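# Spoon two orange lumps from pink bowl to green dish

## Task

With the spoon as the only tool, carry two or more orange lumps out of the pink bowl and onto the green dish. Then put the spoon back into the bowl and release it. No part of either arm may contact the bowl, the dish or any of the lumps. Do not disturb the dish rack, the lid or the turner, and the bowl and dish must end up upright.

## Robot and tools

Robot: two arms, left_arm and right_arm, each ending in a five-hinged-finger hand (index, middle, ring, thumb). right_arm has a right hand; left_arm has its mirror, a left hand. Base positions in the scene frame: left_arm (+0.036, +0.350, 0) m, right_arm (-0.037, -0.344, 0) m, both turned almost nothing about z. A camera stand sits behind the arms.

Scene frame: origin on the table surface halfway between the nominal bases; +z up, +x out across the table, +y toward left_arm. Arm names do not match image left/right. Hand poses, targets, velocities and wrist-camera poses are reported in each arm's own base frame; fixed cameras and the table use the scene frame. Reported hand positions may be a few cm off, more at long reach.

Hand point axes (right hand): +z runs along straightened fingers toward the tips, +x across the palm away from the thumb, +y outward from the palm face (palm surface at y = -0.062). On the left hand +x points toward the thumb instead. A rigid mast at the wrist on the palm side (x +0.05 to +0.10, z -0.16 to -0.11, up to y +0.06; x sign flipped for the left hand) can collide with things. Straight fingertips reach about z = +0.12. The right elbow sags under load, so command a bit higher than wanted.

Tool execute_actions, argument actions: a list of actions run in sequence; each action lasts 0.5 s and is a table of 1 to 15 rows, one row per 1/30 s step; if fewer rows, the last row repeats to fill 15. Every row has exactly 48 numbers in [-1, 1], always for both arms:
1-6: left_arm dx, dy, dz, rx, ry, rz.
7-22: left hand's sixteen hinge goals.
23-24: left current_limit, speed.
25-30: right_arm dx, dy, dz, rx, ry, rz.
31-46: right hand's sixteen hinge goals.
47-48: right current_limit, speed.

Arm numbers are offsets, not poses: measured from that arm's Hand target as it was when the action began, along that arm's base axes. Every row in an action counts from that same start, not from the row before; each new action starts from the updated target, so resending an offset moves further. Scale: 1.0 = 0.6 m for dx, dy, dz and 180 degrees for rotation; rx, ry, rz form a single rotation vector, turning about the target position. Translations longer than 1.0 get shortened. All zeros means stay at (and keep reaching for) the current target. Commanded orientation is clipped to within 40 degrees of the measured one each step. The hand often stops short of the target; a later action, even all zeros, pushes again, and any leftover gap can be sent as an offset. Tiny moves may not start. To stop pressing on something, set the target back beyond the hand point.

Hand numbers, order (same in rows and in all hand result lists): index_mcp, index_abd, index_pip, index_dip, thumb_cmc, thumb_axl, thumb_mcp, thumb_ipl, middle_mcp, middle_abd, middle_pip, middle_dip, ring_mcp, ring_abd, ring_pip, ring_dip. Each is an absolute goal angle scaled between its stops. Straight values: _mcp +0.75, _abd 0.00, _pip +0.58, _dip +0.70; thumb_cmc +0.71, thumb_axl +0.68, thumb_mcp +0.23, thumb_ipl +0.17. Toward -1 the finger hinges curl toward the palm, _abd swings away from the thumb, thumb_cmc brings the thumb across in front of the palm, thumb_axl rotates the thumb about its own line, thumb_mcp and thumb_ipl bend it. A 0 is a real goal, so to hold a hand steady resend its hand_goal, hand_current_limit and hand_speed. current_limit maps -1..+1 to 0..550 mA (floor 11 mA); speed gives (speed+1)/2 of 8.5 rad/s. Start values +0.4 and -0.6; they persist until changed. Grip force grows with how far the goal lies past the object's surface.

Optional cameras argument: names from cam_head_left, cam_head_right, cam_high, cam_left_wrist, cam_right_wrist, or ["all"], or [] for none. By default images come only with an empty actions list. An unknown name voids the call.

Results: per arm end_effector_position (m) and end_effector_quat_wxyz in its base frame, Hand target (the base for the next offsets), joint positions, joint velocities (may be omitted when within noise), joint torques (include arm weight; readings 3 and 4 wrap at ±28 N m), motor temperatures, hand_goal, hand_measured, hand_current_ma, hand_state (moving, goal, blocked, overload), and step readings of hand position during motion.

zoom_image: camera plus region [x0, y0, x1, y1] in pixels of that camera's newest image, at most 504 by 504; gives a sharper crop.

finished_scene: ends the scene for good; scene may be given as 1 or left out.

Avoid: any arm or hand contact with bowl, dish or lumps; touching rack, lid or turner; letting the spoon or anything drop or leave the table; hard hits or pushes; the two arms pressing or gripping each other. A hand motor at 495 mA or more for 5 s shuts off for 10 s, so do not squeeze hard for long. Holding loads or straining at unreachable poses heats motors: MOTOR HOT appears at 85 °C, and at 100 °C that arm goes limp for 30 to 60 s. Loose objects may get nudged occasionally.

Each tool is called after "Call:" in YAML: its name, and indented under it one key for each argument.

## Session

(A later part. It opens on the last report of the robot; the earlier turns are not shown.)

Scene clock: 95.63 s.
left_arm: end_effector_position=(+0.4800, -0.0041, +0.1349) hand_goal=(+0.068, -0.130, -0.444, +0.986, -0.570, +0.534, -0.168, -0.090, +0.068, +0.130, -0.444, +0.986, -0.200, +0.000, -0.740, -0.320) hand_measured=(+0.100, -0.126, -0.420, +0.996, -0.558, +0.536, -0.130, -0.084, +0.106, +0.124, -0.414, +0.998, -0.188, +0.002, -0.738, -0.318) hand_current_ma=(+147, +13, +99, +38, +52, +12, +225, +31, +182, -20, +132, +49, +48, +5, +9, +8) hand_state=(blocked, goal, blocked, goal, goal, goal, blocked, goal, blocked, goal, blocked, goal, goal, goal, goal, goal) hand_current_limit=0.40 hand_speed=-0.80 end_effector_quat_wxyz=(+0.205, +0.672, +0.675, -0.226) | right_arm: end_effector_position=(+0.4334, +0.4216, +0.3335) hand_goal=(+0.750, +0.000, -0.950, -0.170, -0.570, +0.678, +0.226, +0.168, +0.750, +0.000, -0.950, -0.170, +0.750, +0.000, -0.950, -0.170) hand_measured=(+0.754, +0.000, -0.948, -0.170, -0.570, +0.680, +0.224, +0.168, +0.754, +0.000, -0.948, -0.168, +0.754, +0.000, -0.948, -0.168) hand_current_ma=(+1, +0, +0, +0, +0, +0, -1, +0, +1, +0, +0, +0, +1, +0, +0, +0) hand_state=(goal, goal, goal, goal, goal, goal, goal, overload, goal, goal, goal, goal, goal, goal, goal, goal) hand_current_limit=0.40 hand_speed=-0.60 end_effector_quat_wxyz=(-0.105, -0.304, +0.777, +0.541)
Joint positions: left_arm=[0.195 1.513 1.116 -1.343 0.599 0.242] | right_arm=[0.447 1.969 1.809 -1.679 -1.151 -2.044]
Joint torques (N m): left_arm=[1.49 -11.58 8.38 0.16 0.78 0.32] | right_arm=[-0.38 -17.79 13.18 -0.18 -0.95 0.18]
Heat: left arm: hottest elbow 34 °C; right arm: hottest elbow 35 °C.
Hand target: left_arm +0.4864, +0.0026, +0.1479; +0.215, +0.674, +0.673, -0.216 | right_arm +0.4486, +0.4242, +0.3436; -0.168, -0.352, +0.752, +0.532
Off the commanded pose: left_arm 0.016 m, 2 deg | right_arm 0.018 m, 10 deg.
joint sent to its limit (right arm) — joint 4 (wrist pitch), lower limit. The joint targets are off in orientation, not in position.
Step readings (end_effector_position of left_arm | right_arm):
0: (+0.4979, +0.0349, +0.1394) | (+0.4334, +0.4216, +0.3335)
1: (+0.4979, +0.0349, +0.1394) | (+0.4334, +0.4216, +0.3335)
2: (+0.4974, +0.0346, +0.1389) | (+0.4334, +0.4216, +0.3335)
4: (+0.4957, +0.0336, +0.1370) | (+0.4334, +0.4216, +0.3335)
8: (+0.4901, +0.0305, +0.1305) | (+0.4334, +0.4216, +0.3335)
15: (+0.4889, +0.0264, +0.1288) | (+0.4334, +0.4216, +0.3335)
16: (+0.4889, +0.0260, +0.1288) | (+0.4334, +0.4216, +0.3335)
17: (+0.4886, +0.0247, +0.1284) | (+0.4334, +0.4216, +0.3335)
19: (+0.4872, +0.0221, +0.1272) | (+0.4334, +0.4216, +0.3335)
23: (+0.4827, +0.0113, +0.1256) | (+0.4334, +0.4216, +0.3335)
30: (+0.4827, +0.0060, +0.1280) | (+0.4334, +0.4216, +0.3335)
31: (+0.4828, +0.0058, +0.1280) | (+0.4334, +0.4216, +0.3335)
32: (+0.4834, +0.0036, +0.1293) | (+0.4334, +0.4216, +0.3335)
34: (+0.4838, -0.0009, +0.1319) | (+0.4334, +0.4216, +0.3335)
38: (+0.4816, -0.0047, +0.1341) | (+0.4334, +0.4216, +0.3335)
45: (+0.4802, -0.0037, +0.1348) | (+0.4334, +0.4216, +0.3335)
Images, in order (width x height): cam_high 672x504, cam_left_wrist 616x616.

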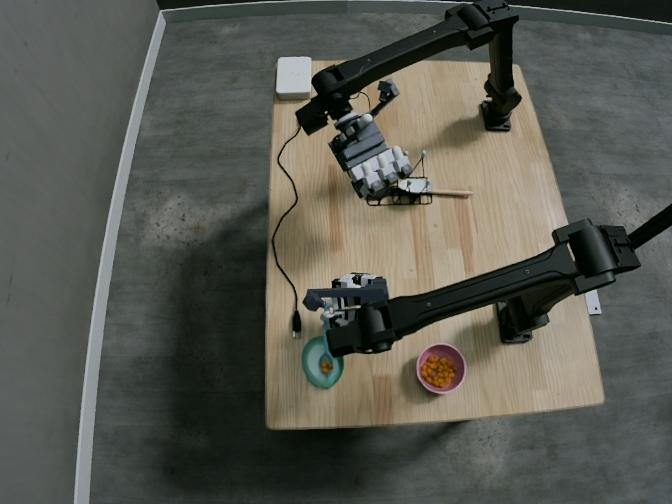

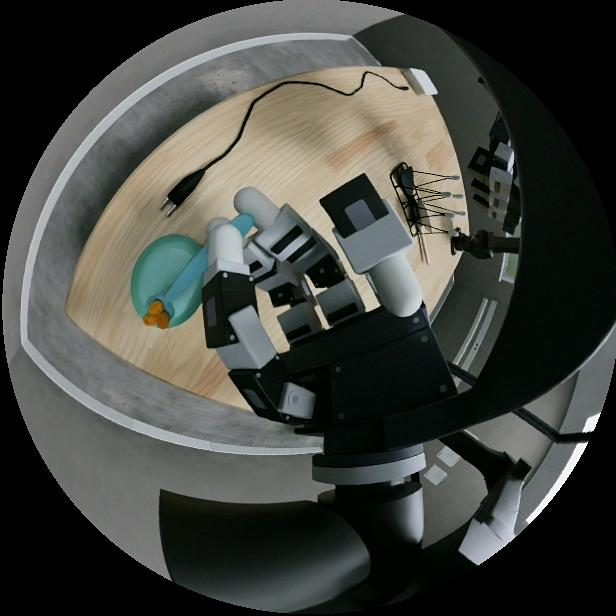

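Call:
execute_actions:
  actions:
    - [[0,0,0,-0.03,0,0,0.0685,-0.13,-0.445,0.986,-0.571,0.533,-0.169,-0.09,0.0685,0.13,-0.445,0.986,-0.2,0,-0.74,-0.32,0.4,-0.8,0,0,0,0,0,0,0.75,0,-0.95,-0.17,-0.571,0.678,0.226,0.168,0.75,0,-0.95,-0.17,0.75,0,-0.95,-0.17,0.4,-0.6]]
    - [[0,0,0,-0.03,0,0,0.0685,-0.13,-0.445,0.986,-0.571,0.533,-0.169,-0.09,0.0685,0.13,-0.445,0.986,-0.2,0,-0.74,-0.32,0.4,-0.8,0,0,0,0,0,0,0.75,0,-0.95,-0.17,-0.571,0.678,0.226,0.168,0.75,0,-0.95,-0.17,0.75,0,-0.95,-0.17,0.4,-0.6]]
  cameras: ["cam_high","cam_left_wrist"]

Call:
zoom_image:
  camera: "cam_high"
  region: [270, 280, 420, 400]

Call:
zoom_image:
  camera: "cam_left_wrist"
  region: [90, 120, 290, 350]

Scene clock: 97.37 s.
left_arm: end_effector_position=(+0.4757, -0.0045, +0.1411) hand_goal=(+0.068, -0.130, -0.444, +0.986, -0.570, +0.534, -0.168, -0.090, +0.068, +0.130, -0.444, +0.986, -0.200, +0.000, -0.740, -0.320) hand_measured=(+0.100, -0.126, -0.420, +0.996, -0.558, +0.536, -0.130, -0.084, +0.106, +0.124, -0.414, +0.998, -0.188, +0.002, -0.738, -0.318) hand_current_ma=(+147, +13, +99, +38, +52, +12, +225, +31, +182, -20, +132, +49, +48, +5, +9, +8) hand_state=(blocked, goal, blocked, goal, goal, goal, blocked, goal, blocked, goal, blocked, goal, goal, goal, goal, goal) hand_current_limit=0.40 hand_speed=-0.80 end_effector_quat_wxyz=(+0.270, +0.649, +0.652, -0.284) | right_arm: end_effector_position=(+0.4334, +0.4216, +0.3335) hand_goal=(+0.750, +0.000, -0.950, -0.170, -0.570, +0.678, +0.226, +0.168, +0.750, +0.000, -0.950, -0.170, +0.750, +0.000, -0.950, -0.170) hand_measured=(+0.754, +0.000, -0.948, -0.170, -0.570, +0.680, +0.224, +0.168, +0.754, +0.000, -0.948, -0.168, +0.754, +0.000, -0.948, -0.168) hand_current_ma=(+1, +0, +0, +0, +0, +0, -1, +0, +1, +0, +0, +0, +1, +0, +0, +0) hand_state=(goal, goal, goal, goal, goal, goal, goal, overload, goal, goal, goal, goal, goal, goal, goal, goal) hand_current_limit=0.40 hand_speed=-0.60 end_effector_quat_wxyz=(-0.105, -0.304, +0.777, +0.541)
Joint positions: left_arm=[0.262 1.549 1.116 -1.422 0.765 0.373] | right_arm=[0.447 1.969 1.809 -1.679 -1.151 -2.044]
Joint torques (N m): left_arm=[1.44 -9.47 8.96 -0.08 0.9 0.37] | right_arm=[-0.26 -17.67 13.05 -0.13 -0.94 0.16]
Heat: left arm: hottest elbow 34 °C; right arm: hottest elbow 35 °C.
Hand target: left_arm +0.4864, +0.0026, +0.1480; +0.277, +0.650, +0.650, -0.279 | right_arm +0.4486, +0.4242, +0.3436; -0.168, -0.352, +0.752, +0.532
Off the commanded pose: left_arm 0.015 m, 1 deg | right_arm 0.018 m, 10 deg.
joint sent to its limit (right arm) — joint 4 (wrist pitch), lower limit. The joint targets are off in orientation, not in position.
Step readings (end_effector_position of left_arm | right_arm):
0: (+0.4800, -0.0042, +0.1349) | (+0.4334, +0.4216, +0.3335)
1: (+0.4801, -0.0043, +0.1351) | (+0.4334, +0.4216, +0.3335)
2: (+0.4803, -0.0055, +0.1367) | (+0.4334, +0.4216, +0.3335)
4: (+0.4802, -0.0079, +0.1401) | (+0.4334, +0.4216, +0.3335)
8: (+0.4792, -0.0044, +0.1435) | (+0.4334, +0.4216, +0.3335)
15: (+0.4780, -0.0025, +0.1444) | (+0.4334, +0.4216, +0.3335)
16: (+0.4779, -0.0030, +0.1446) | (+0.4334, +0.4216, +0.3335)
17: (+0.4781, -0.0046, +0.1457) | (+0.4334, +0.4216, +0.3335)
19: (+0.4784, -0.0068, +0.1473) | (+0.4334, +0.4216, +0.3335)
23: (+0.4772, -0.0055, +0.1439) | (+0.4334, +0.4216, +0.3335)
30: (+0.4758, -0.0038, +0.1405) | (+0.4334, +0.4216, +0.3335)
Images, in order (width x height): cam_high 672x504, cam_left_wrist 616x616.

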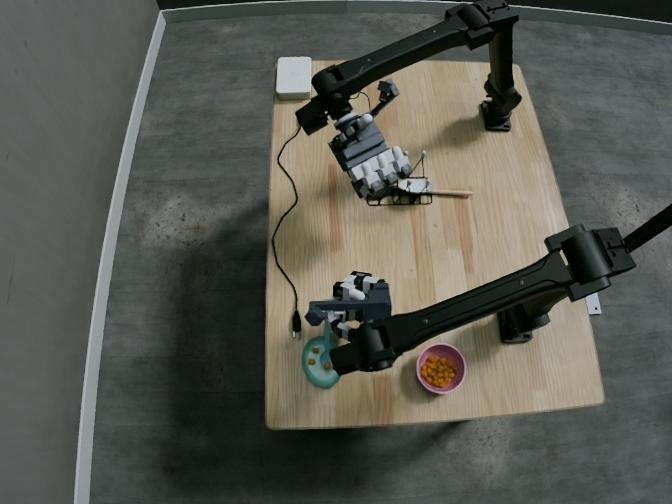

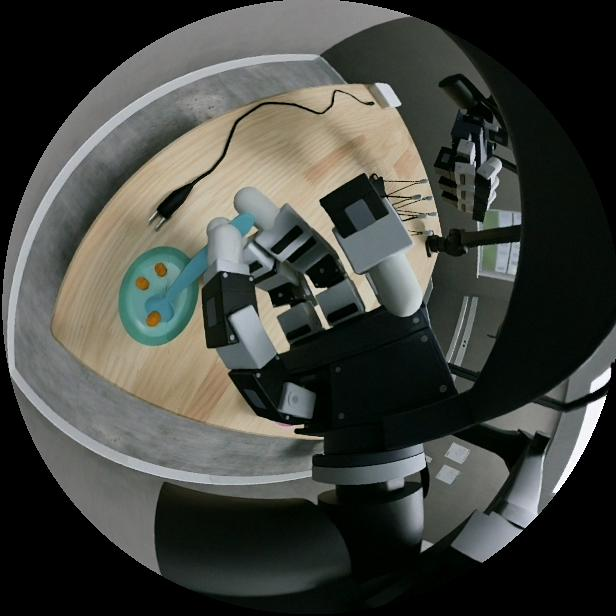

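Scaled by 3.360 from the camera's 672x504 image, which has a finer 960x720 frame.

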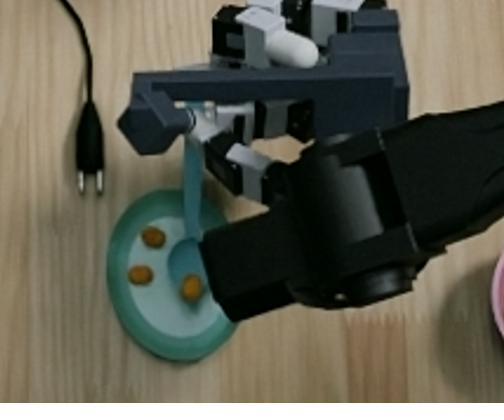

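Scaled by 2.191 from the camera's 616x616 image, which has a finer 880x880 frame.

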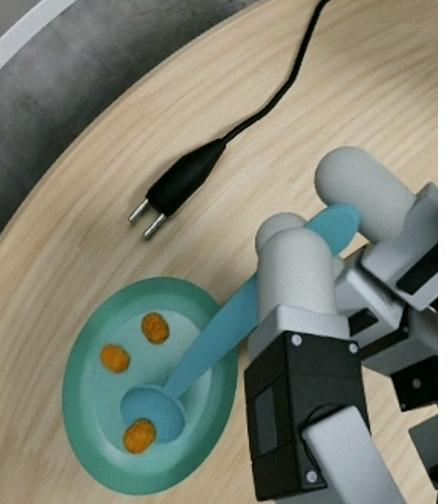

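Call:
execute_actions:
  actions:
    - [[0,0,0.03,0,0,0,0.0685,-0.13,-0.445,0.986,-0.571,0.533,-0.169,-0.09,0.0685,0.13,-0.445,0.986,-0.2,0,-0.74,-0.32,0.4,-0.8,0,0,0,0,0,0,0.75,0,-0.95,-0.17,-0.571,0.678,0.226,0.168,0.75,0,-0.95,-0.17,0.75,0,-0.95,-0.17,0.4,-0.6]]
    - [[0,-0.01,0.03,0,0,0,0.0685,-0.13,-0.445,0.986,-0.571,0.533,-0.169,-0.09,0.0685,0.13,-0.445,0.986,-0.2,0,-0.74,-0.32,0.4,-0.8,0,0,0,0,0,0,0.75,0,-0.95,-0.17,-0.571,0.678,0.226,0.168,0.75,0,-0.95,-0.17,0.75,0,-0.95,-0.17,0.4,-0.6]]
  cameras: ["cam_high","cam_left_wrist"]

Call:
zoom_image:
  camera: "cam_high"
  region: [270, 280, 420, 400]

Call:
zoom_image:
  camera: "cam_left_wrist"
  region: [90, 120, 290, 350]

Scene clock: 98.83 s.
left_arm: end_effector_position=(+0.4753, -0.0052, +0.1595) hand_goal=(+0.068, -0.130, -0.444, +0.986, -0.570, +0.534, -0.168, -0.090, +0.068, +0.130, -0.444, +0.986, -0.200, +0.000, -0.740, -0.320) hand_measured=(+0.100, -0.126, -0.420, +0.996, -0.558, +0.536, -0.130, -0.084, +0.106, +0.124, -0.414, +0.998, -0.188, +0.002, -0.738, -0.318) hand_current_ma=(+147, +13, +99, +38, +52, +12, +225, +31, +182, -20, +132, +49, +48, +5, +9, +8) hand_state=(blocked, goal, blocked, goal, goal, goal, blocked, goal, blocked, goal, blocked, goal, goal, goal, goal, goal) hand_current_limit=0.40 hand_speed=-0.80 end_effector_quat_wxyz=(+0.265, +0.643, +0.654, -0.297) | right_arm: end_effector_position=(+0.4334, +0.4216, +0.3335) hand_goal=(+0.750, +0.000, -0.950, -0.170, -0.570, +0.678, +0.226, +0.168, +0.750, +0.000, -0.950, -0.170, +0.750, +0.000, -0.950, -0.170) hand_measured=(+0.754, +0.000, -0.948, -0.170, -0.570, +0.680, +0.224, +0.168, +0.754, +0.000, -0.948, -0.168, +0.754, +0.000, -0.948, -0.168) hand_current_ma=(+1, +0, +0, +0, +0, +0, -1, +0, +1, +0, +0, +0, +1, +0, +0, +0) hand_state=(goal, goal, goal, goal, goal, goal, goal, overload, goal, goal, goal, goal, goal, goal, goal, goal) hand_current_limit=0.40 hand_speed=-0.60 end_effector_quat_wxyz=(-0.105, -0.304, +0.777, +0.541)
Joint positions: left_arm=[0.262 1.543 1.162 -1.505 0.769 0.374] | right_arm=[0.447 1.969 1.809 -1.679 -1.151 -2.044]
Joint torques (N m): left_arm=[-0.38 -12.69 9.7 -0.02 0.87 0.21] | right_arm=[-0.21 -17.67 13.15 -0.18 -0.96 0.17]
Heat: left arm: hottest elbow 34 °C; right arm: hottest elbow 35 °C.
Hand target: left_arm +0.4864, -0.0033, +0.1839; +0.277, +0.650, +0.650, -0.279 | right_arm +0.4486, +0.4242, +0.3436; -0.168, -0.352, +0.752, +0.532
Off the commanded pose: left_arm 0.027 m, 3 deg | right_arm 0.018 m, 10 deg.
joint sent to its limit (right arm) — joint 4 (wrist pitch), lower limit. The joint targets are off in orientation, not in position.
Step readings (end_effector_position of left_arm | right_arm):
0: (+0.4757, -0.0046, +0.1411) | (+0.4334, +0.4216, +0.3335)
1: (+0.4756, -0.0046, +0.1411) | (+0.4334, +0.4216, +0.3335)
2: (+0.4749, -0.0048, +0.1413) | (+0.4334, +0.4216, +0.3335)
4: (+0.4733, -0.0052, +0.1422) | (+0.4334, +0.4216, +0.3335)
8: (+0.4736, -0.0051, +0.1461) | (+0.4334, +0.4216, +0.3335)
15: (+0.4741, -0.0050, +0.1482) | (+0.4334, +0.4216, +0.3335)
16: (+0.4741, -0.0050, +0.1483) | (+0.4334, +0.4216, +0.3335)
17: (+0.4737, -0.0051, +0.1487) | (+0.4334, +0.4216, +0.3335)
19: (+0.4732, -0.0055, +0.1502) | (+0.4334, +0.4216, +0.3335)
23: (+0.4750, -0.0052, +0.1558) | (+0.4334, +0.4216, +0.3335)
30: (+0.4754, -0.0051, +0.1595) | (+0.4334, +0.4216, +0.3335)
Images, in order (width x height): cam_high 672x504, cam_left_wrist 616x616.

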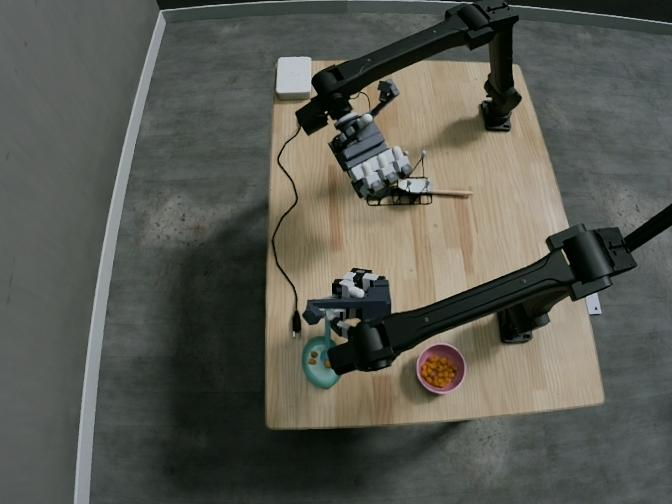

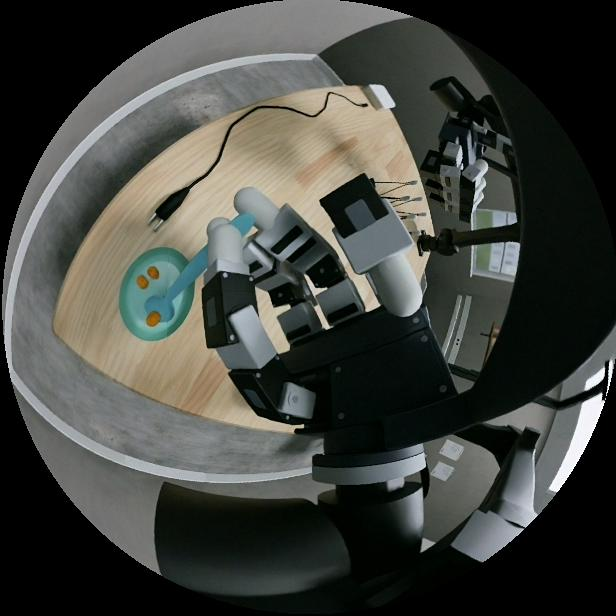

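Scaled by 3.360 from the camera's 672x504 image, which has a finer 960x720 frame.

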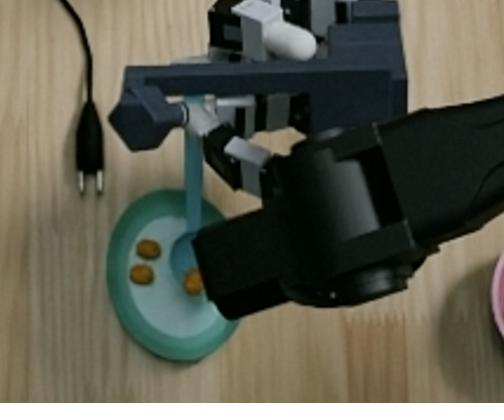

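Scaled by 2.191 from the camera's 616x616 image, which has a finer 880x880 frame.

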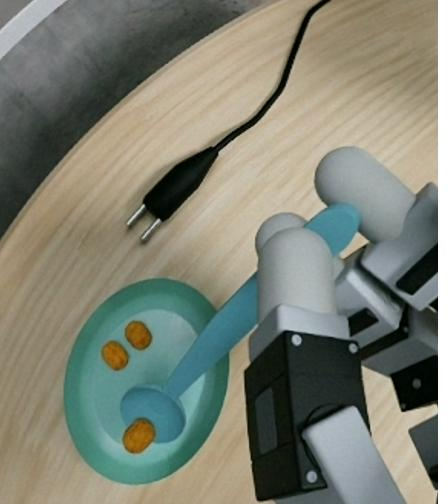

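Call:
execute_actions:
  actions:
    - [[0,0,-0.02,-0.03,0,0,0.0685,-0.13,-0.445,0.986,-0.571,0.533,-0.169,-0.09,0.0685,0.13,-0.445,0.986,-0.2,0,-0.74,-0.32,0.4,-0.8,0,0,0,0,0,0,0.75,0,-0.95,-0.17,-0.571,0.678,0.226,0.168,0.75,0,-0.95,-0.17,0.75,0,-0.95,-0.17,0.4,-0.6]]
    - [[0,0,-0.02,-0.03,0,0,0.0685,-0.13,-0.445,0.986,-0.571,0.533,-0.169,-0.09,0.0685,0.13,-0.445,0.986,-0.2,0,-0.74,-0.32,0.4,-0.8,0,0,0,0,0,0,0.75,0,-0.95,-0.17,-0.571,0.678,0.226,0.168,0.75,0,-0.95,-0.17,0.75,0,-0.95,-0.17,0.4,-0.6]]
  cameras: ["cam_high","cam_left_wrist"]

Call:
zoom_image:
  camera: "cam_high"
  region: [270, 280, 420, 400]

Call:
zoom_image:
  camera: "cam_left_wrist"
  region: [90, 120, 290, 350]

Scene clock: 100.60 s.
left_arm: end_effector_position=(+0.4826, -0.0094, +0.1595) hand_goal=(+0.068, -0.130, -0.444, +0.986, -0.570, +0.534, -0.168, -0.090, +0.068, +0.130, -0.444, +0.986, -0.200, +0.000, -0.740, -0.320) hand_measured=(+0.100, -0.126, -0.420, +0.996, -0.558, +0.536, -0.130, -0.084, +0.106, +0.124, -0.414, +0.998, -0.190, +0.002, -0.738, -0.318) hand_current_ma=(+147, +14, +99, +38, +53, +12, +225, +31, +182, -20, +132, +49, +43, +5, +9, +8) hand_state=(blocked, goal, blocked, goal, goal, goal, blocked, goal, blocked, goal, blocked, goal, goal, goal, goal, goal) hand_current_limit=0.40 hand_speed=-0.80 end_effector_quat_wxyz=(+0.334, +0.624, +0.621, -0.338) | right_arm: end_effector_position=(+0.4334, +0.4216, +0.3335) hand_goal=(+0.750, +0.000, -0.950, -0.170, -0.570, +0.678, +0.226, +0.168, +0.750, +0.000, -0.950, -0.170, +0.750, +0.000, -0.950, -0.170) hand_measured=(+0.754, +0.000, -0.948, -0.170, -0.570, +0.680, +0.224, +0.168, +0.754, +0.000, -0.948, -0.168, +0.754, +0.000, -0.948, -0.168) hand_current_ma=(+1, +0, +0, +0, +0, +0, -1, +0, +1, +0, +0, +0, +1, +0, +0, +0) hand_state=(goal, goal, goal, goal, goal, goal, goal, overload, goal, goal, goal, goal, goal, goal, goal, goal) hand_current_limit=0.40 hand_speed=-0.60 end_effector_quat_wxyz=(-0.105, -0.304, +0.777, +0.541)
Joint positions: left_arm=[0.302 1.61 1.162 -1.559 0.92 0.526] | right_arm=[0.447 1.969 1.809 -1.679 -1.151 -2.044]
Joint torques (N m): left_arm=[0.91 -10.75 7.15 -0.31 0.93 0.44] | right_arm=[-0.09 -17.55 13.09 -0.23 -0.95 0.17]
Heat: left arm: hottest elbow 34 °C; right arm: hottest elbow 35 °C.
Hand target: left_arm +0.4864, -0.0034, +0.1599; +0.337, +0.621, +0.621, -0.339 | right_arm +0.4486, +0.4242, +0.3436; -0.168, -0.352, +0.752, +0.532
Off the commanded pose: left_arm 0.007 m, 1 deg | right_arm 0.018 m, 10 deg.
joint sent to its limit (right arm) — joint 4 (wrist pitch), lower limit. The joint targets are off in orientation, not in position.
Step readings (end_effector_position of left_arm | right_arm):
0: (+0.4753, -0.0052, +0.1595) | (+0.4334, +0.4216, +0.3335)
1: (+0.4754, -0.0054, +0.1598) | (+0.4334, +0.4216, +0.3335)
2: (+0.4760, -0.0069, +0.1614) | (+0.4334, +0.4216, +0.3335)
4: (+0.4776, -0.0100, +0.1656) | (+0.4334, +0.4216, +0.3335)
8: (+0.4786, -0.0118, +0.1699) | (+0.4334, +0.4216, +0.3335)
15: (+0.4786, -0.0108, +0.1688) | (+0.4334, +0.4216, +0.3335)
16: (+0.4787, -0.0109, +0.1689) | (+0.4334, +0.4216, +0.3335)
17: (+0.4795, -0.0116, +0.1699) | (+0.4334, +0.4216, +0.3335)
19: (+0.4818, -0.0120, +0.1712) | (+0.4334, +0.4216, +0.3335)
23: (+0.4833, -0.0095, +0.1641) | (+0.4334, +0.4216, +0.3335)
30: (+0.4828, -0.0085, +0.1585) | (+0.4334, +0.4216, +0.3335)
Images, in order (width x height): cam_high 672x504, cam_left_wrist 616x616.

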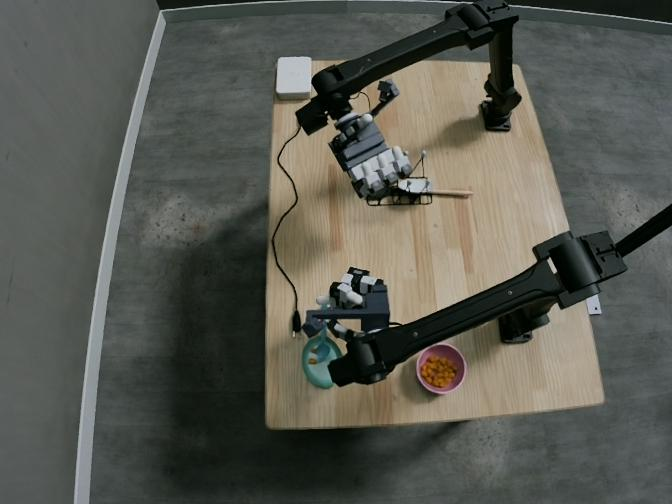

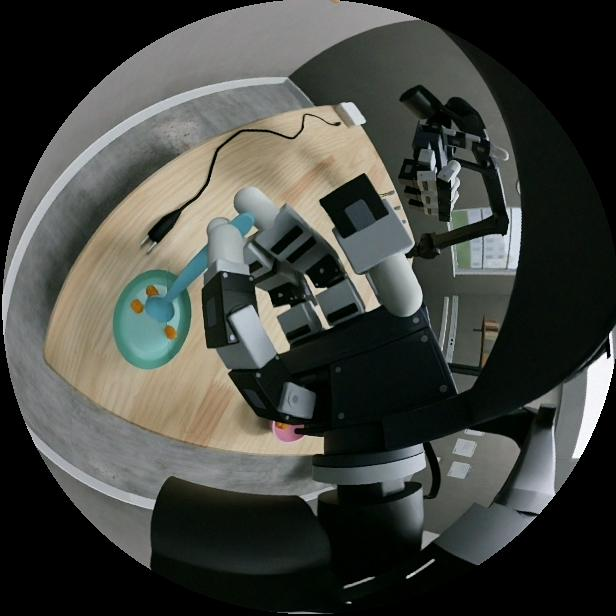

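Scaled by 3.360 from the camera's 672x504 image, which has a finer 960x720 frame.

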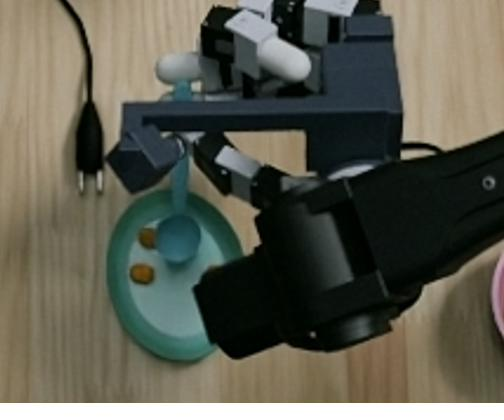

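Scaled by 2.191 from the camera's 616x616 image, which has a finer 880x880 frame.

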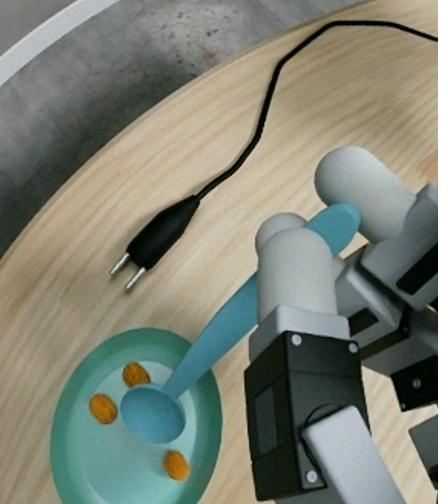

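Call:
execute_actions:
  actions:
    - [[0,0,0.05,0,0,0,0.0685,-0.13,-0.445,0.986,-0.571,0.533,-0.169,-0.09,0.0685,0.13,-0.445,0.986,-0.2,0,-0.74,-0.32,0.4,-0.8,0,0,0,0,0,0,0.75,0,-0.95,-0.17,-0.571,0.678,0.226,0.168,0.75,0,-0.95,-0.17,0.75,0,-0.95,-0.17,0.4,-0.6]]
    - [[0,0,0.04,0.04,0,0,0.0685,-0.13,-0.445,0.986,-0.571,0.533,-0.169,-0.09,0.0685,0.13,-0.445,0.986,-0.2,0,-0.74,-0.32,0.4,-0.8,0,0,0,0,0,0,0.75,0,-0.95,-0.17,-0.571,0.678,0.226,0.168,0.75,0,-0.95,-0.17,0.75,0,-0.95,-0.17,0.4,-0.6]]
    - [[-0.045,0.01,0,0.06,0,0,0.0685,-0.13,-0.445,0.986,-0.571,0.533,-0.169,-0.09,0.0685,0.13,-0.445,0.986,-0.2,0,-0.74,-0.32,0.4,-0.8,0,0,0,0,0,0,0.75,0,-0.95,-0.17,-0.571,0.678,0.226,0.168,0.75,0,-0.95,-0.17,0.75,0,-0.95,-0.17,0.4,-0.6]]
    - [[-0.06,0.01,0,0.06,0,0,0.0685,-0.13,-0.445,0.986,-0.571,0.533,-0.169,-0.09,0.0685,0.13,-0.445,0.986,-0.2,0,-0.74,-0.32,0.4,-0.8,0,0,0,0,0,0,0.75,0,-0.95,-0.17,-0.571,0.678,0.226,0.168,0.75,0,-0.95,-0.17,0.75,0,-0.95,-0.17,0.4,-0.6]]
    - [[-0.065,0.01,0,0,0,0,0.0685,-0.13,-0.445,0.986,-0.571,0.533,-0.169,-0.09,0.0685,0.13,-0.445,0.986,-0.2,0,-0.74,-0.32,0.4,-0.8,0,0,0,0,0,0,0.75,0,-0.95,-0.17,-0.571,0.678,0.226,0.168,0.75,0,-0.95,-0.17,0.75,0,-0.95,-0.17,0.4,-0.6]]
  cameras: ["cam_high","cam_left_wrist"]

Call:
zoom_image:
  camera: "cam_high"
  region: [270, 250, 500, 400]

Scene clock: 104.70 s.
left_arm: end_effector_position=(+0.3867, +0.0101, +0.2084) hand_goal=(+0.068, -0.130, -0.444, +0.986, -0.570, +0.534, -0.168, -0.090, +0.068, +0.130, -0.444, +0.986, -0.200, +0.000, -0.740, -0.320) hand_measured=(+0.100, -0.126, -0.420, +0.996, -0.558, +0.536, -0.130, -0.084, +0.106, +0.124, -0.414, +0.998, -0.190, +0.002, -0.738, -0.318) hand_current_ma=(+148, +14, +99, +38, +53, +12, +224, +31, +182, -20, +132, +49, +38, +5, +9, +8) hand_state=(blocked, goal, blocked, goal, goal, goal, blocked, goal, blocked, goal, blocked, goal, goal, goal, goal, goal) hand_current_limit=0.40 hand_speed=-0.80 end_effector_quat_wxyz=(+0.170, +0.685, +0.685, -0.178) | right_arm: end_effector_position=(+0.4334, +0.4216, +0.3335) hand_goal=(+0.750, +0.000, -0.950, -0.170, -0.570, +0.678, +0.226, +0.168, +0.750, +0.000, -0.950, -0.170, +0.750, +0.000, -0.950, -0.170) hand_measured=(+0.754, +0.000, -0.948, -0.170, -0.570, +0.680, +0.224, +0.168, +0.754, +0.000, -0.948, -0.168, +0.754, +0.000, -0.948, -0.168) hand_current_ma=(+1, +0, +0, +0, +0, +0, -1, +0, +1, +0, +0, +0, +1, +0, +0, +0) hand_state=(goal, goal, goal, goal, goal, goal, goal, overload, goal, goal, goal, goal, goal, goal, goal, goal) hand_current_limit=0.40 hand_speed=-0.60 end_effector_quat_wxyz=(-0.105, -0.304, +0.777, +0.541)
Joint positions: left_arm=[0.238 1.195 1.032 -1.549 0.479 0.272] | right_arm=[0.447 1.969 1.809 -1.679 -1.151 -2.044]
Joint torques (N m): left_arm=[1.44 -7.71 7.5 0.17 0.44 0.31] | right_arm=[-0.09 -17.61 13.15 -0.13 -0.95 0.15]
Heat: left arm: hottest elbow 34 °C; right arm: hottest elbow 35 °C.
Hand target: left_arm +0.3845, +0.0147, +0.2140; +0.172, +0.686, +0.686, -0.173 | right_arm +0.4486, +0.4242, +0.3436; -0.168, -0.352, +0.752, +0.532
Off the commanded pose: left_arm 0.008 m, 1 deg | right_arm 0.018 m, 10 deg.
joint sent to its limit (right arm) — joint 4 (wrist pitch), lower limit. The joint targets are off in orientation, not in position.
Step readings (end_effector_position of left_arm | right_arm):
0: (+0.4826, -0.0094, +0.1596) | (+0.4334, +0.4216, +0.3335)
1: (+0.4825, -0.0094, +0.1596) | (+0.4334, +0.4216, +0.3335)
2: (+0.4815, -0.0098, +0.1595) | (+0.4334, +0.4216, +0.3335)
4: (+0.4778, -0.0109, +0.1597) | (+0.4334, +0.4216, +0.3335)
8: (+0.4751, -0.0118, +0.1626) | (+0.4334, +0.4216, +0.3335)
15: (+0.4763, -0.0114, +0.1665) | (+0.4334, +0.4216, +0.3335)
16: (+0.4763, -0.0113, +0.1667) | (+0.4334, +0.4216, +0.3335)
17: (+0.4755, -0.0103, +0.1663) | (+0.4334, +0.4216, +0.3335)
19: (+0.4731, -0.0066, +0.1667) | (+0.4334, +0.4216, +0.3335)
23: (+0.4730, -0.0023, +0.1835) | (+0.4334, +0.4216, +0.3335)
30: (+0.4762, -0.0008, +0.2010) | (+0.4334, +0.4216, +0.3335)
31: (+0.4758, -0.0003, +0.2001) | (+0.4334, +0.4216, +0.3335)
32: (+0.4742, +0.0018, +0.1970) | (+0.4334, +0.4216, +0.3335)
34: (+0.4703, +0.0071, +0.1925) | (+0.4334, +0.4216, +0.3335)
38: (+0.4621, +0.0089, +0.1999) | (+0.4334, +0.4216, +0.3335)
45: (+0.4588, +0.0061, +0.2138) | (+0.4334, +0.4216, +0.3335)
46: (+0.4583, +0.0066, +0.2124) | (+0.4334, +0.4216, +0.3335)
47: (+0.4559, +0.0092, +0.2087) | (+0.4334, +0.4216, +0.3335)
49: (+0.4458, +0.0141, +0.1997) | (+0.4334, +0.4216, +0.3335)
53: (+0.4252, +0.0149, +0.1976) | (+0.4334, +0.4216, +0.3335)
60: (+0.4211, +0.0110, +0.2113) | (+0.4334, +0.4216, +0.3335)
61: (+0.4209, +0.0113, +0.2109) | (+0.4334, +0.4216, +0.3335)
62: (+0.4192, +0.0111, +0.2091) | (+0.4334, +0.4216, +0.3335)
64: (+0.4106, +0.0096, +0.2042) | (+0.4334, +0.4216, +0.3335)
68: (+0.3913, +0.0078, +0.2006) | (+0.4334, +0.4216, +0.3335)
75: (+0.3866, +0.0099, +0.2083) | (+0.4334, +0.4216, +0.3335)
Images, in order (width x height): cam_high 672x504, cam_left_wrist 616x616.

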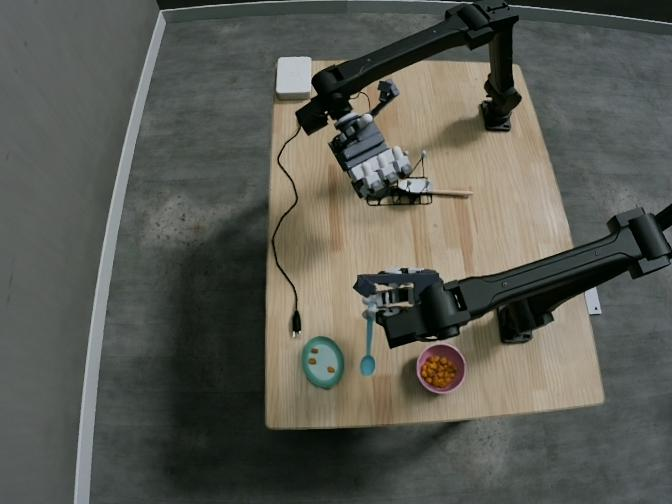

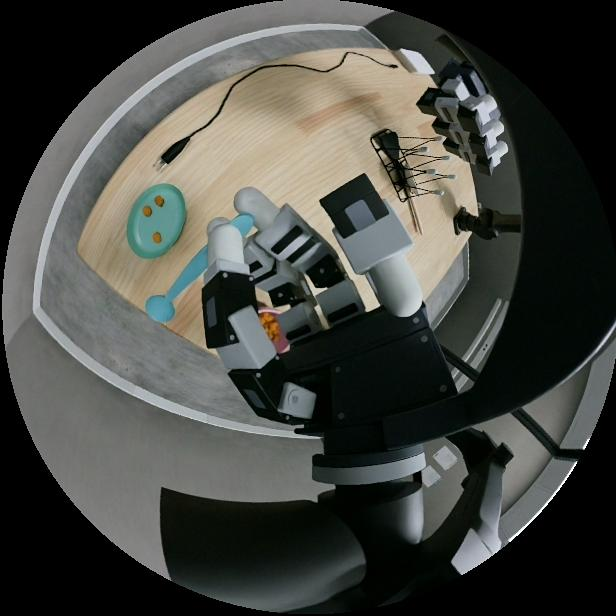

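Scaled by 2.191 from the camera's 672x504 image, which has a finer 960x720 frame.

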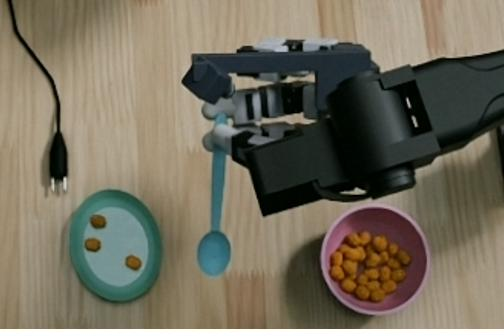

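Call:
execute_actions:
  actions:
    - [[-0.06,0.005,0,0,0,0,0.0685,-0.13,-0.445,0.986,-0.571,0.533,-0.169,-0.09,0.0685,0.13,-0.445,0.986,-0.2,0,-0.74,-0.32,0.4,-0.8,0,0,0,0,0,0,0.75,0,-0.95,-0.17,-0.571,0.678,0.226,0.168,0.75,0,-0.95,-0.17,0.75,0,-0.95,-0.17,0.4,-0.6]]
    - [[-0.06,0.005,0,0,0,0,0.0685,-0.13,-0.445,0.986,-0.571,0.533,-0.169,-0.09,0.0685,0.13,-0.445,0.986,-0.2,0,-0.74,-0.32,0.4,-0.8,0,0,0,0,0,0,0.75,0,-0.95,-0.17,-0.571,0.678,0.226,0.168,0.75,0,-0.95,-0.17,0.75,0,-0.95,-0.17,0.4,-0.6]]
    - [[-0.06,0.005,0,0,0,0,0.0685,-0.13,-0.445,0.986,-0.571,0.533,-0.169,-0.09,0.0685,0.13,-0.445,0.986,-0.2,0,-0.74,-0.32,0.4,-0.8,0,0,0,0,0,0,0.75,0,-0.95,-0.17,-0.571,0.678,0.226,0.168,0.75,0,-0.95,-0.17,0.75,0,-0.95,-0.17,0.4,-0.6]]
    - [[-0.06,0.005,0,0,0,0,0.0685,-0.13,-0.445,0.986,-0.571,0.533,-0.169,-0.09,0.0685,0.13,-0.445,0.986,-0.2,0,-0.74,-0.32,0.4,-0.8,0,0,0,0,0,0,0.75,0,-0.95,-0.17,-0.571,0.678,0.226,0.168,0.75,0,-0.95,-0.17,0.75,0,-0.95,-0.17,0.4,-0.6]]
    - [[-0.04,0.005,-0.01,0,0,0,0.0685,-0.13,-0.445,0.986,-0.571,0.533,-0.169,-0.09,0.0685,0.13,-0.445,0.986,-0.2,0,-0.74,-0.32,0.4,-0.8,0,0,0,0,0,0,0.75,0,-0.95,-0.17,-0.571,0.678,0.226,0.168,0.75,0,-0.95,-0.17,0.75,0,-0.95,-0.17,0.4,-0.6]]
  cameras: ["cam_high","cam_left_wrist"]

Call:
zoom_image:
  camera: "cam_high"
  region: [270, 250, 500, 400]

Call:
zoom_image:
  camera: "cam_left_wrist"
  region: [90, 120, 290, 350]

Scene clock: 108.00 s.
left_arm: end_effector_position=(+0.2208, +0.0275, +0.2053) hand_goal=(+0.068, -0.130, -0.444, +0.986, -0.570, +0.534, -0.168, -0.090, +0.068, +0.130, -0.444, +0.986, -0.200, +0.000, -0.740, -0.320) hand_measured=(+0.100, -0.126, -0.420, +0.996, -0.558, +0.536, -0.130, -0.084, +0.106, +0.124, -0.414, +0.998, -0.190, +0.002, -0.738, -0.318) hand_current_ma=(+150, +14, +99, +38, +53, +12, +222, +32, +182, -20, +132, +49, +38, +5, +9, +8) hand_state=(blocked, goal, blocked, goal, goal, goal, blocked, goal, blocked, goal, blocked, goal, goal, goal, goal, goal) hand_current_limit=0.40 hand_speed=-0.80 end_effector_quat_wxyz=(+0.177, +0.673, +0.716, -0.059) | right_arm: end_effector_position=(+0.4334, +0.4216, +0.3335) hand_goal=(+0.750, +0.000, -0.950, -0.170, -0.570, +0.678, +0.226, +0.168, +0.750, +0.000, -0.950, -0.170, +0.750, +0.000, -0.950, -0.170) hand_measured=(+0.754, +0.000, -0.948, -0.170, -0.570, +0.680, +0.224, +0.168, +0.754, +0.000, -0.948, -0.168, +0.754, +0.000, -0.948, -0.168) hand_current_ma=(+1, +0, +0, +0, +0, +0, -1, +0, +1, +0, +0, +0, +1, +0, +0, +0) hand_state=(goal, goal, goal, goal, goal, goal, goal, overload, goal, goal, goal, goal, goal, goal, goal, goal) hand_current_limit=0.40 hand_speed=-0.60 end_effector_quat_wxyz=(-0.105, -0.304, +0.777, +0.541)
Joint positions: left_arm=[0.475 0.574 0.684 -1.674 0.376 0.412] | right_arm=[0.447 1.969 1.809 -1.679 -1.151 -2.044]
Joint torques (N m): left_arm=[0.67 -1.14 7.61 0.44 0.37 0] | right_arm=[-0.15 -17.44 13.09 -0.16 -0.95 0.17]
Heat: left arm: hottest elbow 34 °C; right arm: hottest elbow 36 °C.
Hand target: left_arm +0.2164, +0.0297, +0.2079; +0.172, +0.686, +0.686, -0.174 | right_arm +0.4486, +0.4242, +0.3436; -0.168, -0.352, +0.752, +0.532
Off the commanded pose: left_arm 0.006 m, 14 deg | right_arm 0.018 m, 10 deg.
joint sent to its limit (left arm) — joint 4 (wrist pitch), lower limit. The joint targets are off in orientation, not in position.
joint sent to its limit (right arm) — joint 4 (wrist pitch), lower limit. The joint targets are off in orientation, not in position.
Step readings (end_effector_position of left_arm | right_arm):
0: (+0.3867, +0.0101, +0.2084) | (+0.4334, +0.4216, +0.3335)
1: (+0.3864, +0.0100, +0.2081) | (+0.4334, +0.4216, +0.3335)
2: (+0.3844, +0.0102, +0.2073) | (+0.4334, +0.4216, +0.3335)
4: (+0.3761, +0.0107, +0.2045) | (+0.4334, +0.4216, +0.3335)
8: (+0.3558, +0.0126, +0.2028) | (+0.4334, +0.4216, +0.3335)
15: (+0.3506, +0.0140, +0.2089) | (+0.4334, +0.4216, +0.3335)
16: (+0.3503, +0.0138, +0.2086) | (+0.4334, +0.4216, +0.3335)
17: (+0.3482, +0.0141, +0.2079) | (+0.4334, +0.4216, +0.3335)
19: (+0.3401, +0.0145, +0.2055) | (+0.4334, +0.4216, +0.3335)
23: (+0.3203, +0.0165, +0.2043) | (+0.4334, +0.4216, +0.3335)
30: (+0.3146, +0.0176, +0.2094) | (+0.4334, +0.4216, +0.3335)
31: (+0.3142, +0.0176, +0.2091) | (+0.4334, +0.4216, +0.3335)
32: (+0.3125, +0.0178, +0.2086) | (+0.4334, +0.4216, +0.3335)
34: (+0.3050, +0.0185, +0.2059) | (+0.4334, +0.4216, +0.3335)
38: (+0.2863, +0.0201, +0.2038) | (+0.4334, +0.4216, +0.3335)
45: (+0.2805, +0.0205, +0.2108) | (+0.4334, +0.4216, +0.3335)
46: (+0.2800, +0.0206, +0.2103) | (+0.4334, +0.4216, +0.3335)
47: (+0.2783, +0.0208, +0.2090) | (+0.4334, +0.4216, +0.3335)
49: (+0.2700, +0.0217, +0.2049) | (+0.4334, +0.4216, +0.3335)
53: (+0.2522, +0.0231, +0.2032) | (+0.4334, +0.4216, +0.3335)
60: (+0.2451, +0.0229, +0.2117) | (+0.4334, +0.4216, +0.3335)
61: (+0.2446, +0.0231, +0.2114) | (+0.4334, +0.4216, +0.3335)
62: (+0.2432, +0.0235, +0.2106) | (+0.4334, +0.4216, +0.3335)
64: (+0.2375, +0.0247, +0.2059) | (+0.4334, +0.4216, +0.3335)
68: (+0.2256, +0.0260, +0.2007) | (+0.4334, +0.4216, +0.3335)
75: (+0.2213, +0.0267, +0.2053) | (+0.4334, +0.4216, +0.3335)
Images, in order (width x height): cam_high 672x504, cam_left_wrist 616x616.

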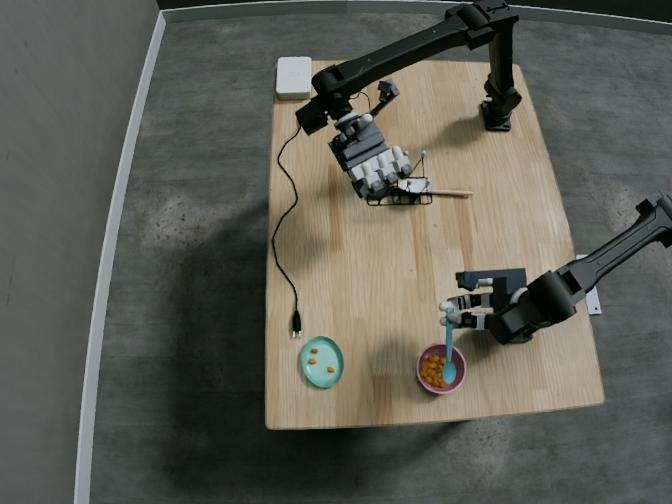

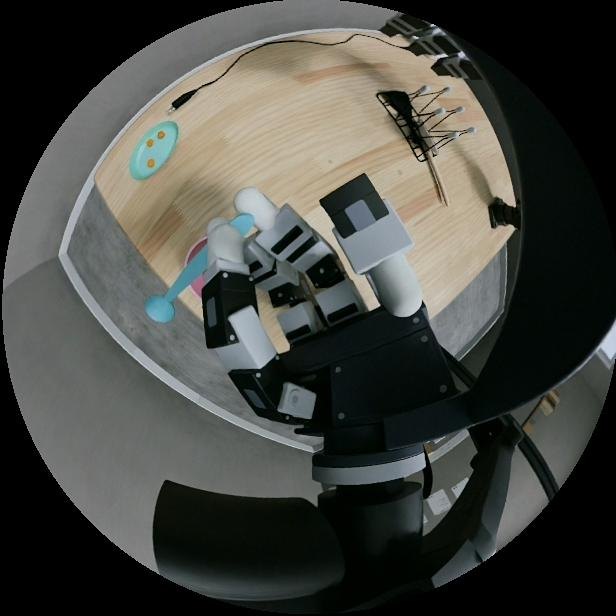

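Scaled by 2.191 from the camera's 672x504 image, which has a finer 960x720 frame.

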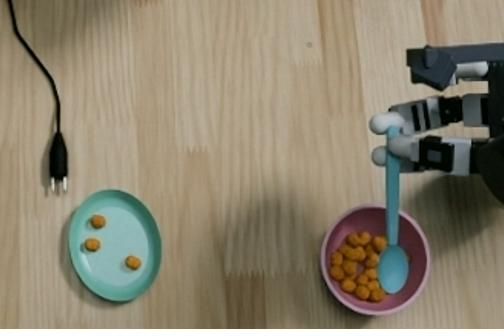

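Scaled by 2.191 from the camera's 616x616 image, which has a finer 880x880 frame.

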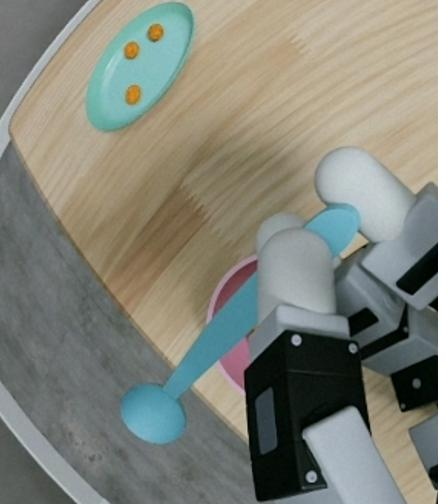

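Call:
execute_actions:
  actions:
    - [[-0.01,0.01,-0.035,0,0,0,0.0685,-0.13,-0.445,0.986,-0.571,0.533,-0.169,-0.09,0.0685,0.13,-0.445,0.986,-0.2,0,-0.74,-0.32,0.4,-0.8,0,0,0,0,0,0,0.75,0,-0.95,-0.17,-0.571,0.678,0.226,0.168,0.75,0,-0.95,-0.17,0.75,0,-0.95,-0.17,0.4,-0.6]]
    - [[-0.01,0.01,-0.035,0,0,0,0.0685,-0.13,-0.445,0.986,-0.571,0.533,-0.169,-0.09,0.0685,0.13,-0.445,0.986,-0.2,0,-0.74,-0.32,0.4,-0.8,0,0,0,0,0,0,0.75,0,-0.95,-0.17,-0.571,0.678,0.226,0.168,0.75,0,-0.95,-0.17,0.75,0,-0.95,-0.17,0.4,-0.6]]
    - [[-0.01,0.01,-0.035,0,0,0,0.0685,-0.13,-0.445,0.986,-0.571,0.533,-0.169,-0.09,0.0685,0.13,-0.445,0.986,-0.2,0,-0.74,-0.32,0.4,-0.8,0,0,0,0,0,0,0.75,0,-0.95,-0.17,-0.571,0.678,0.226,0.168,0.75,0,-0.95,-0.17,0.75,0,-0.95,-0.17,0.4,-0.6]]
  cameras: ["cam_high","cam_left_wrist","cam_right_wrist"]

Call:
zoom_image:
  camera: "cam_high"
  region: [400, 290, 500, 400]

Call:
zoom_image:
  camera: "cam_left_wrist"
  region: [90, 120, 290, 350]

Call:
zoom_image:
  camera: "cam_right_wrist"
  region: [260, 140, 350, 230]

Scene clock: 110.53 s.
left_arm: end_effector_position=(+0.2004, +0.0451, +0.1428) hand_goal=(+0.068, -0.130, -0.444, +0.986, -0.570, +0.534, -0.168, -0.090, +0.068, +0.130, -0.444, +0.986, -0.200, +0.000, -0.740, -0.320) hand_measured=(+0.100, -0.126, -0.420, +0.996, -0.558, +0.536, -0.130, -0.084, +0.106, +0.124, -0.414, +0.998, -0.190, +0.002, -0.738, -0.318) hand_current_ma=(+150, +14, +99, +38, +53, +12, +222, +32, +182, -20, +132, +49, +38, +5, +9, +8) hand_state=(blocked, goal, blocked, goal, goal, goal, blocked, goal, blocked, goal, blocked, goal, goal, goal, goal, goal) hand_current_limit=0.40 hand_speed=-0.80 end_effector_quat_wxyz=(+0.167, +0.689, +0.695, -0.125) | right_arm: end_effector_position=(+0.4334, +0.4216, +0.3335) hand_goal=(+0.750, +0.000, -0.950, -0.170, -0.570, +0.678, +0.226, +0.168, +0.750, +0.000, -0.950, -0.170, +0.750, +0.000, -0.950, -0.170) hand_measured=(+0.754, +0.000, -0.948, -0.170, -0.570, +0.680, +0.224, +0.168, +0.754, +0.000, -0.948, -0.168, +0.754, +0.000, -0.948, -0.168) hand_current_ma=(+1, +0, +0, +0, +0, +0, -1, +0, +1, +0, +0, +0, +1, +0, +0, +0) hand_state=(goal, goal, goal, goal, goal, goal, goal, overload, goal, goal, goal, goal, goal, goal, goal, goal) hand_current_limit=0.40 hand_speed=-0.60 end_effector_quat_wxyz=(-0.105, -0.304, +0.777, +0.541)
Joint positions: left_arm=[0.725 0.71 0.575 -1.674 0.348 0.759] | right_arm=[0.447 1.969 1.809 -1.679 -1.151 -2.044]
Joint torques (N m): left_arm=[1.26 0.15 7.5 0.05 0.44 0.24] | right_arm=[-0.21 -17.55 13.16 -0.14 -0.96 0.17]
Heat: left arm: hottest elbow 34 °C; right arm: hottest elbow 36 °C.
Hand target: left_arm +0.1985, +0.0477, +0.1450; +0.172, +0.686, +0.685, -0.173 | right_arm +0.4486, +0.4242, +0.3436; -0.168, -0.352, +0.752, +0.532
Off the commanded pose: left_arm 0.004 m, 6 deg | right_arm 0.018 m, 10 deg.
joint sent to its limit (left arm) — joint 4 (wrist pitch), lower limit. The joint targets are off in orientation, not in position.
joint sent to its limit (right arm) — joint 4 (wrist pitch), lower limit. The joint targets are off in orientation, not in position.
Step readings (end_effector_position of left_arm | right_arm):
0: (+0.2208, +0.0275, +0.2053) | (+0.4334, +0.4216, +0.3335)
1: (+0.2207, +0.0275, +0.2051) | (+0.4334, +0.4216, +0.3335)
2: (+0.2202, +0.0276, +0.2038) | (+0.4334, +0.4216, +0.3335)
4: (+0.2180, +0.0289, +0.1987) | (+0.4334, +0.4216, +0.3335)
8: (+0.2127, +0.0324, +0.1870) | (+0.4334, +0.4216, +0.3335)
15: (+0.2120, +0.0331, +0.1859) | (+0.4334, +0.4216, +0.3335)
16: (+0.2120, +0.0331, +0.1858) | (+0.4334, +0.4216, +0.3335)
17: (+0.2117, +0.0333, +0.1849) | (+0.4334, +0.4216, +0.3335)
19: (+0.2102, +0.0354, +0.1805) | (+0.4334, +0.4216, +0.3335)
23: (+0.2057, +0.0399, +0.1674) | (+0.4334, +0.4216, +0.3335)
30: (+0.2060, +0.0402, +0.1641) | (+0.4334, +0.4216, +0.3335)
31: (+0.2059, +0.0402, +0.1640) | (+0.4334, +0.4216, +0.3335)
32: (+0.2058, +0.0401, +0.1633) | (+0.4334, +0.4216, +0.3335)
34: (+0.2043, +0.0425, +0.1592) | (+0.4334, +0.4216, +0.3335)
38: (+0.1997, +0.0468, +0.1462) | (+0.4334, +0.4216, +0.3335)
45: (+0.1998, +0.0467, +0.1422) | (+0.4334, +0.4216, +0.3335)
Images, in order (width x height): cam_high 672x504, cam_left_wrist 616x616, cam_right_wrist 616x616.

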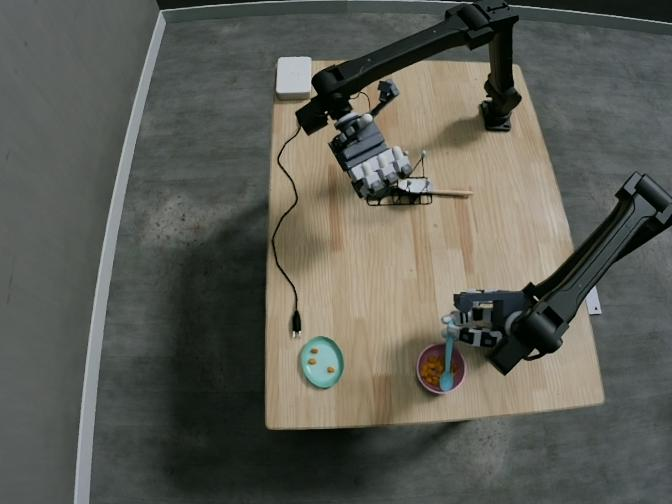

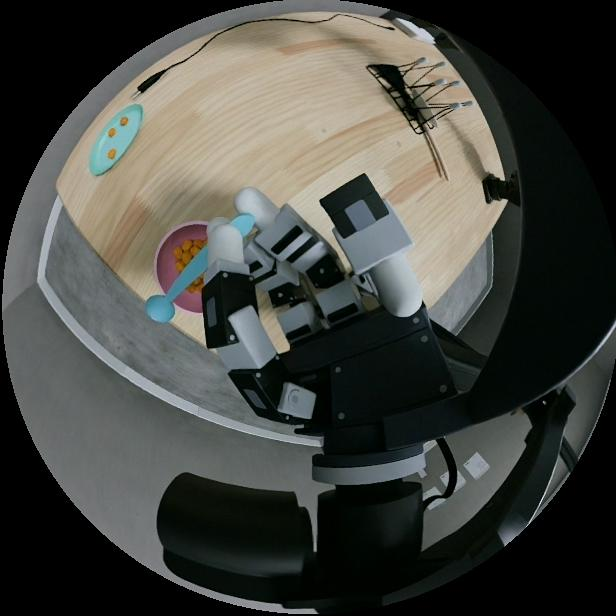

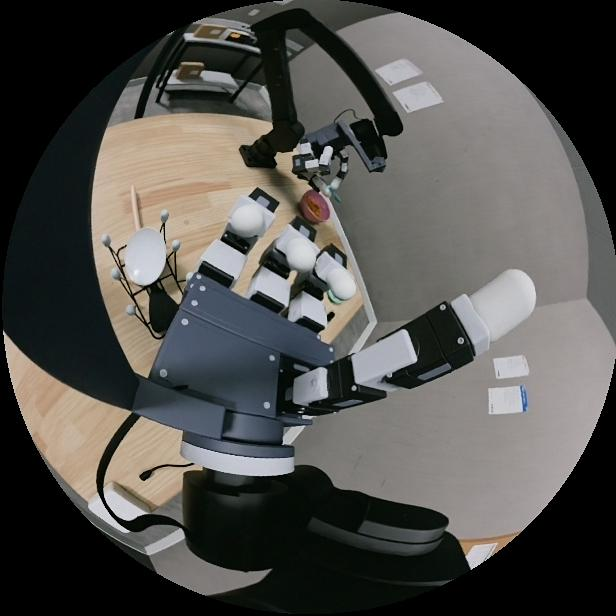

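Scaled by 4.582 from the camera's 672x504 image, which has a finer 960x720 frame.

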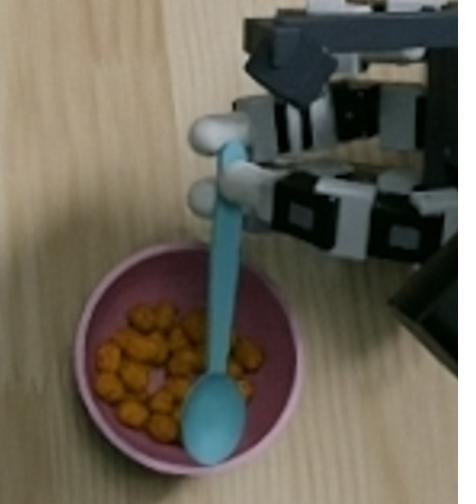

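Scaled by 2.191 from the camera's 616x616 image, which has a finer 880x880 frame.

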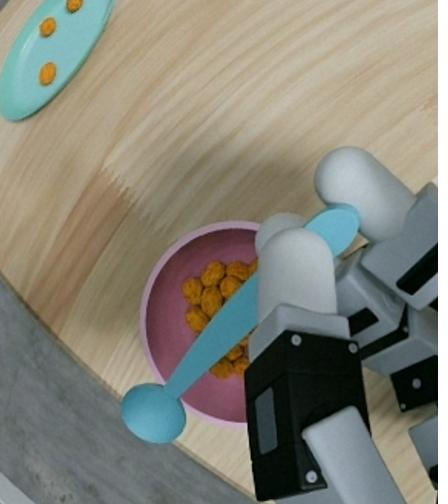

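Scaled by 5.600 from the camera's 616x616 image, which has a finer 880x880 frame.

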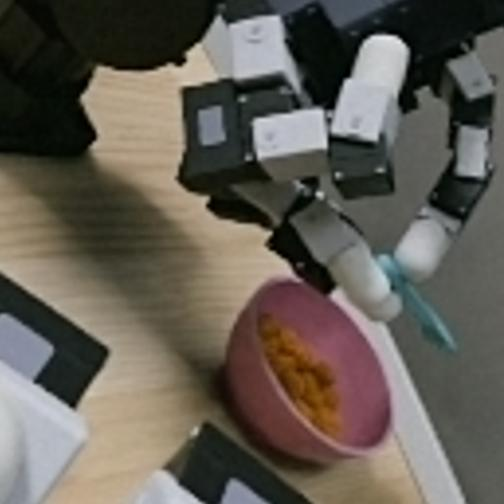

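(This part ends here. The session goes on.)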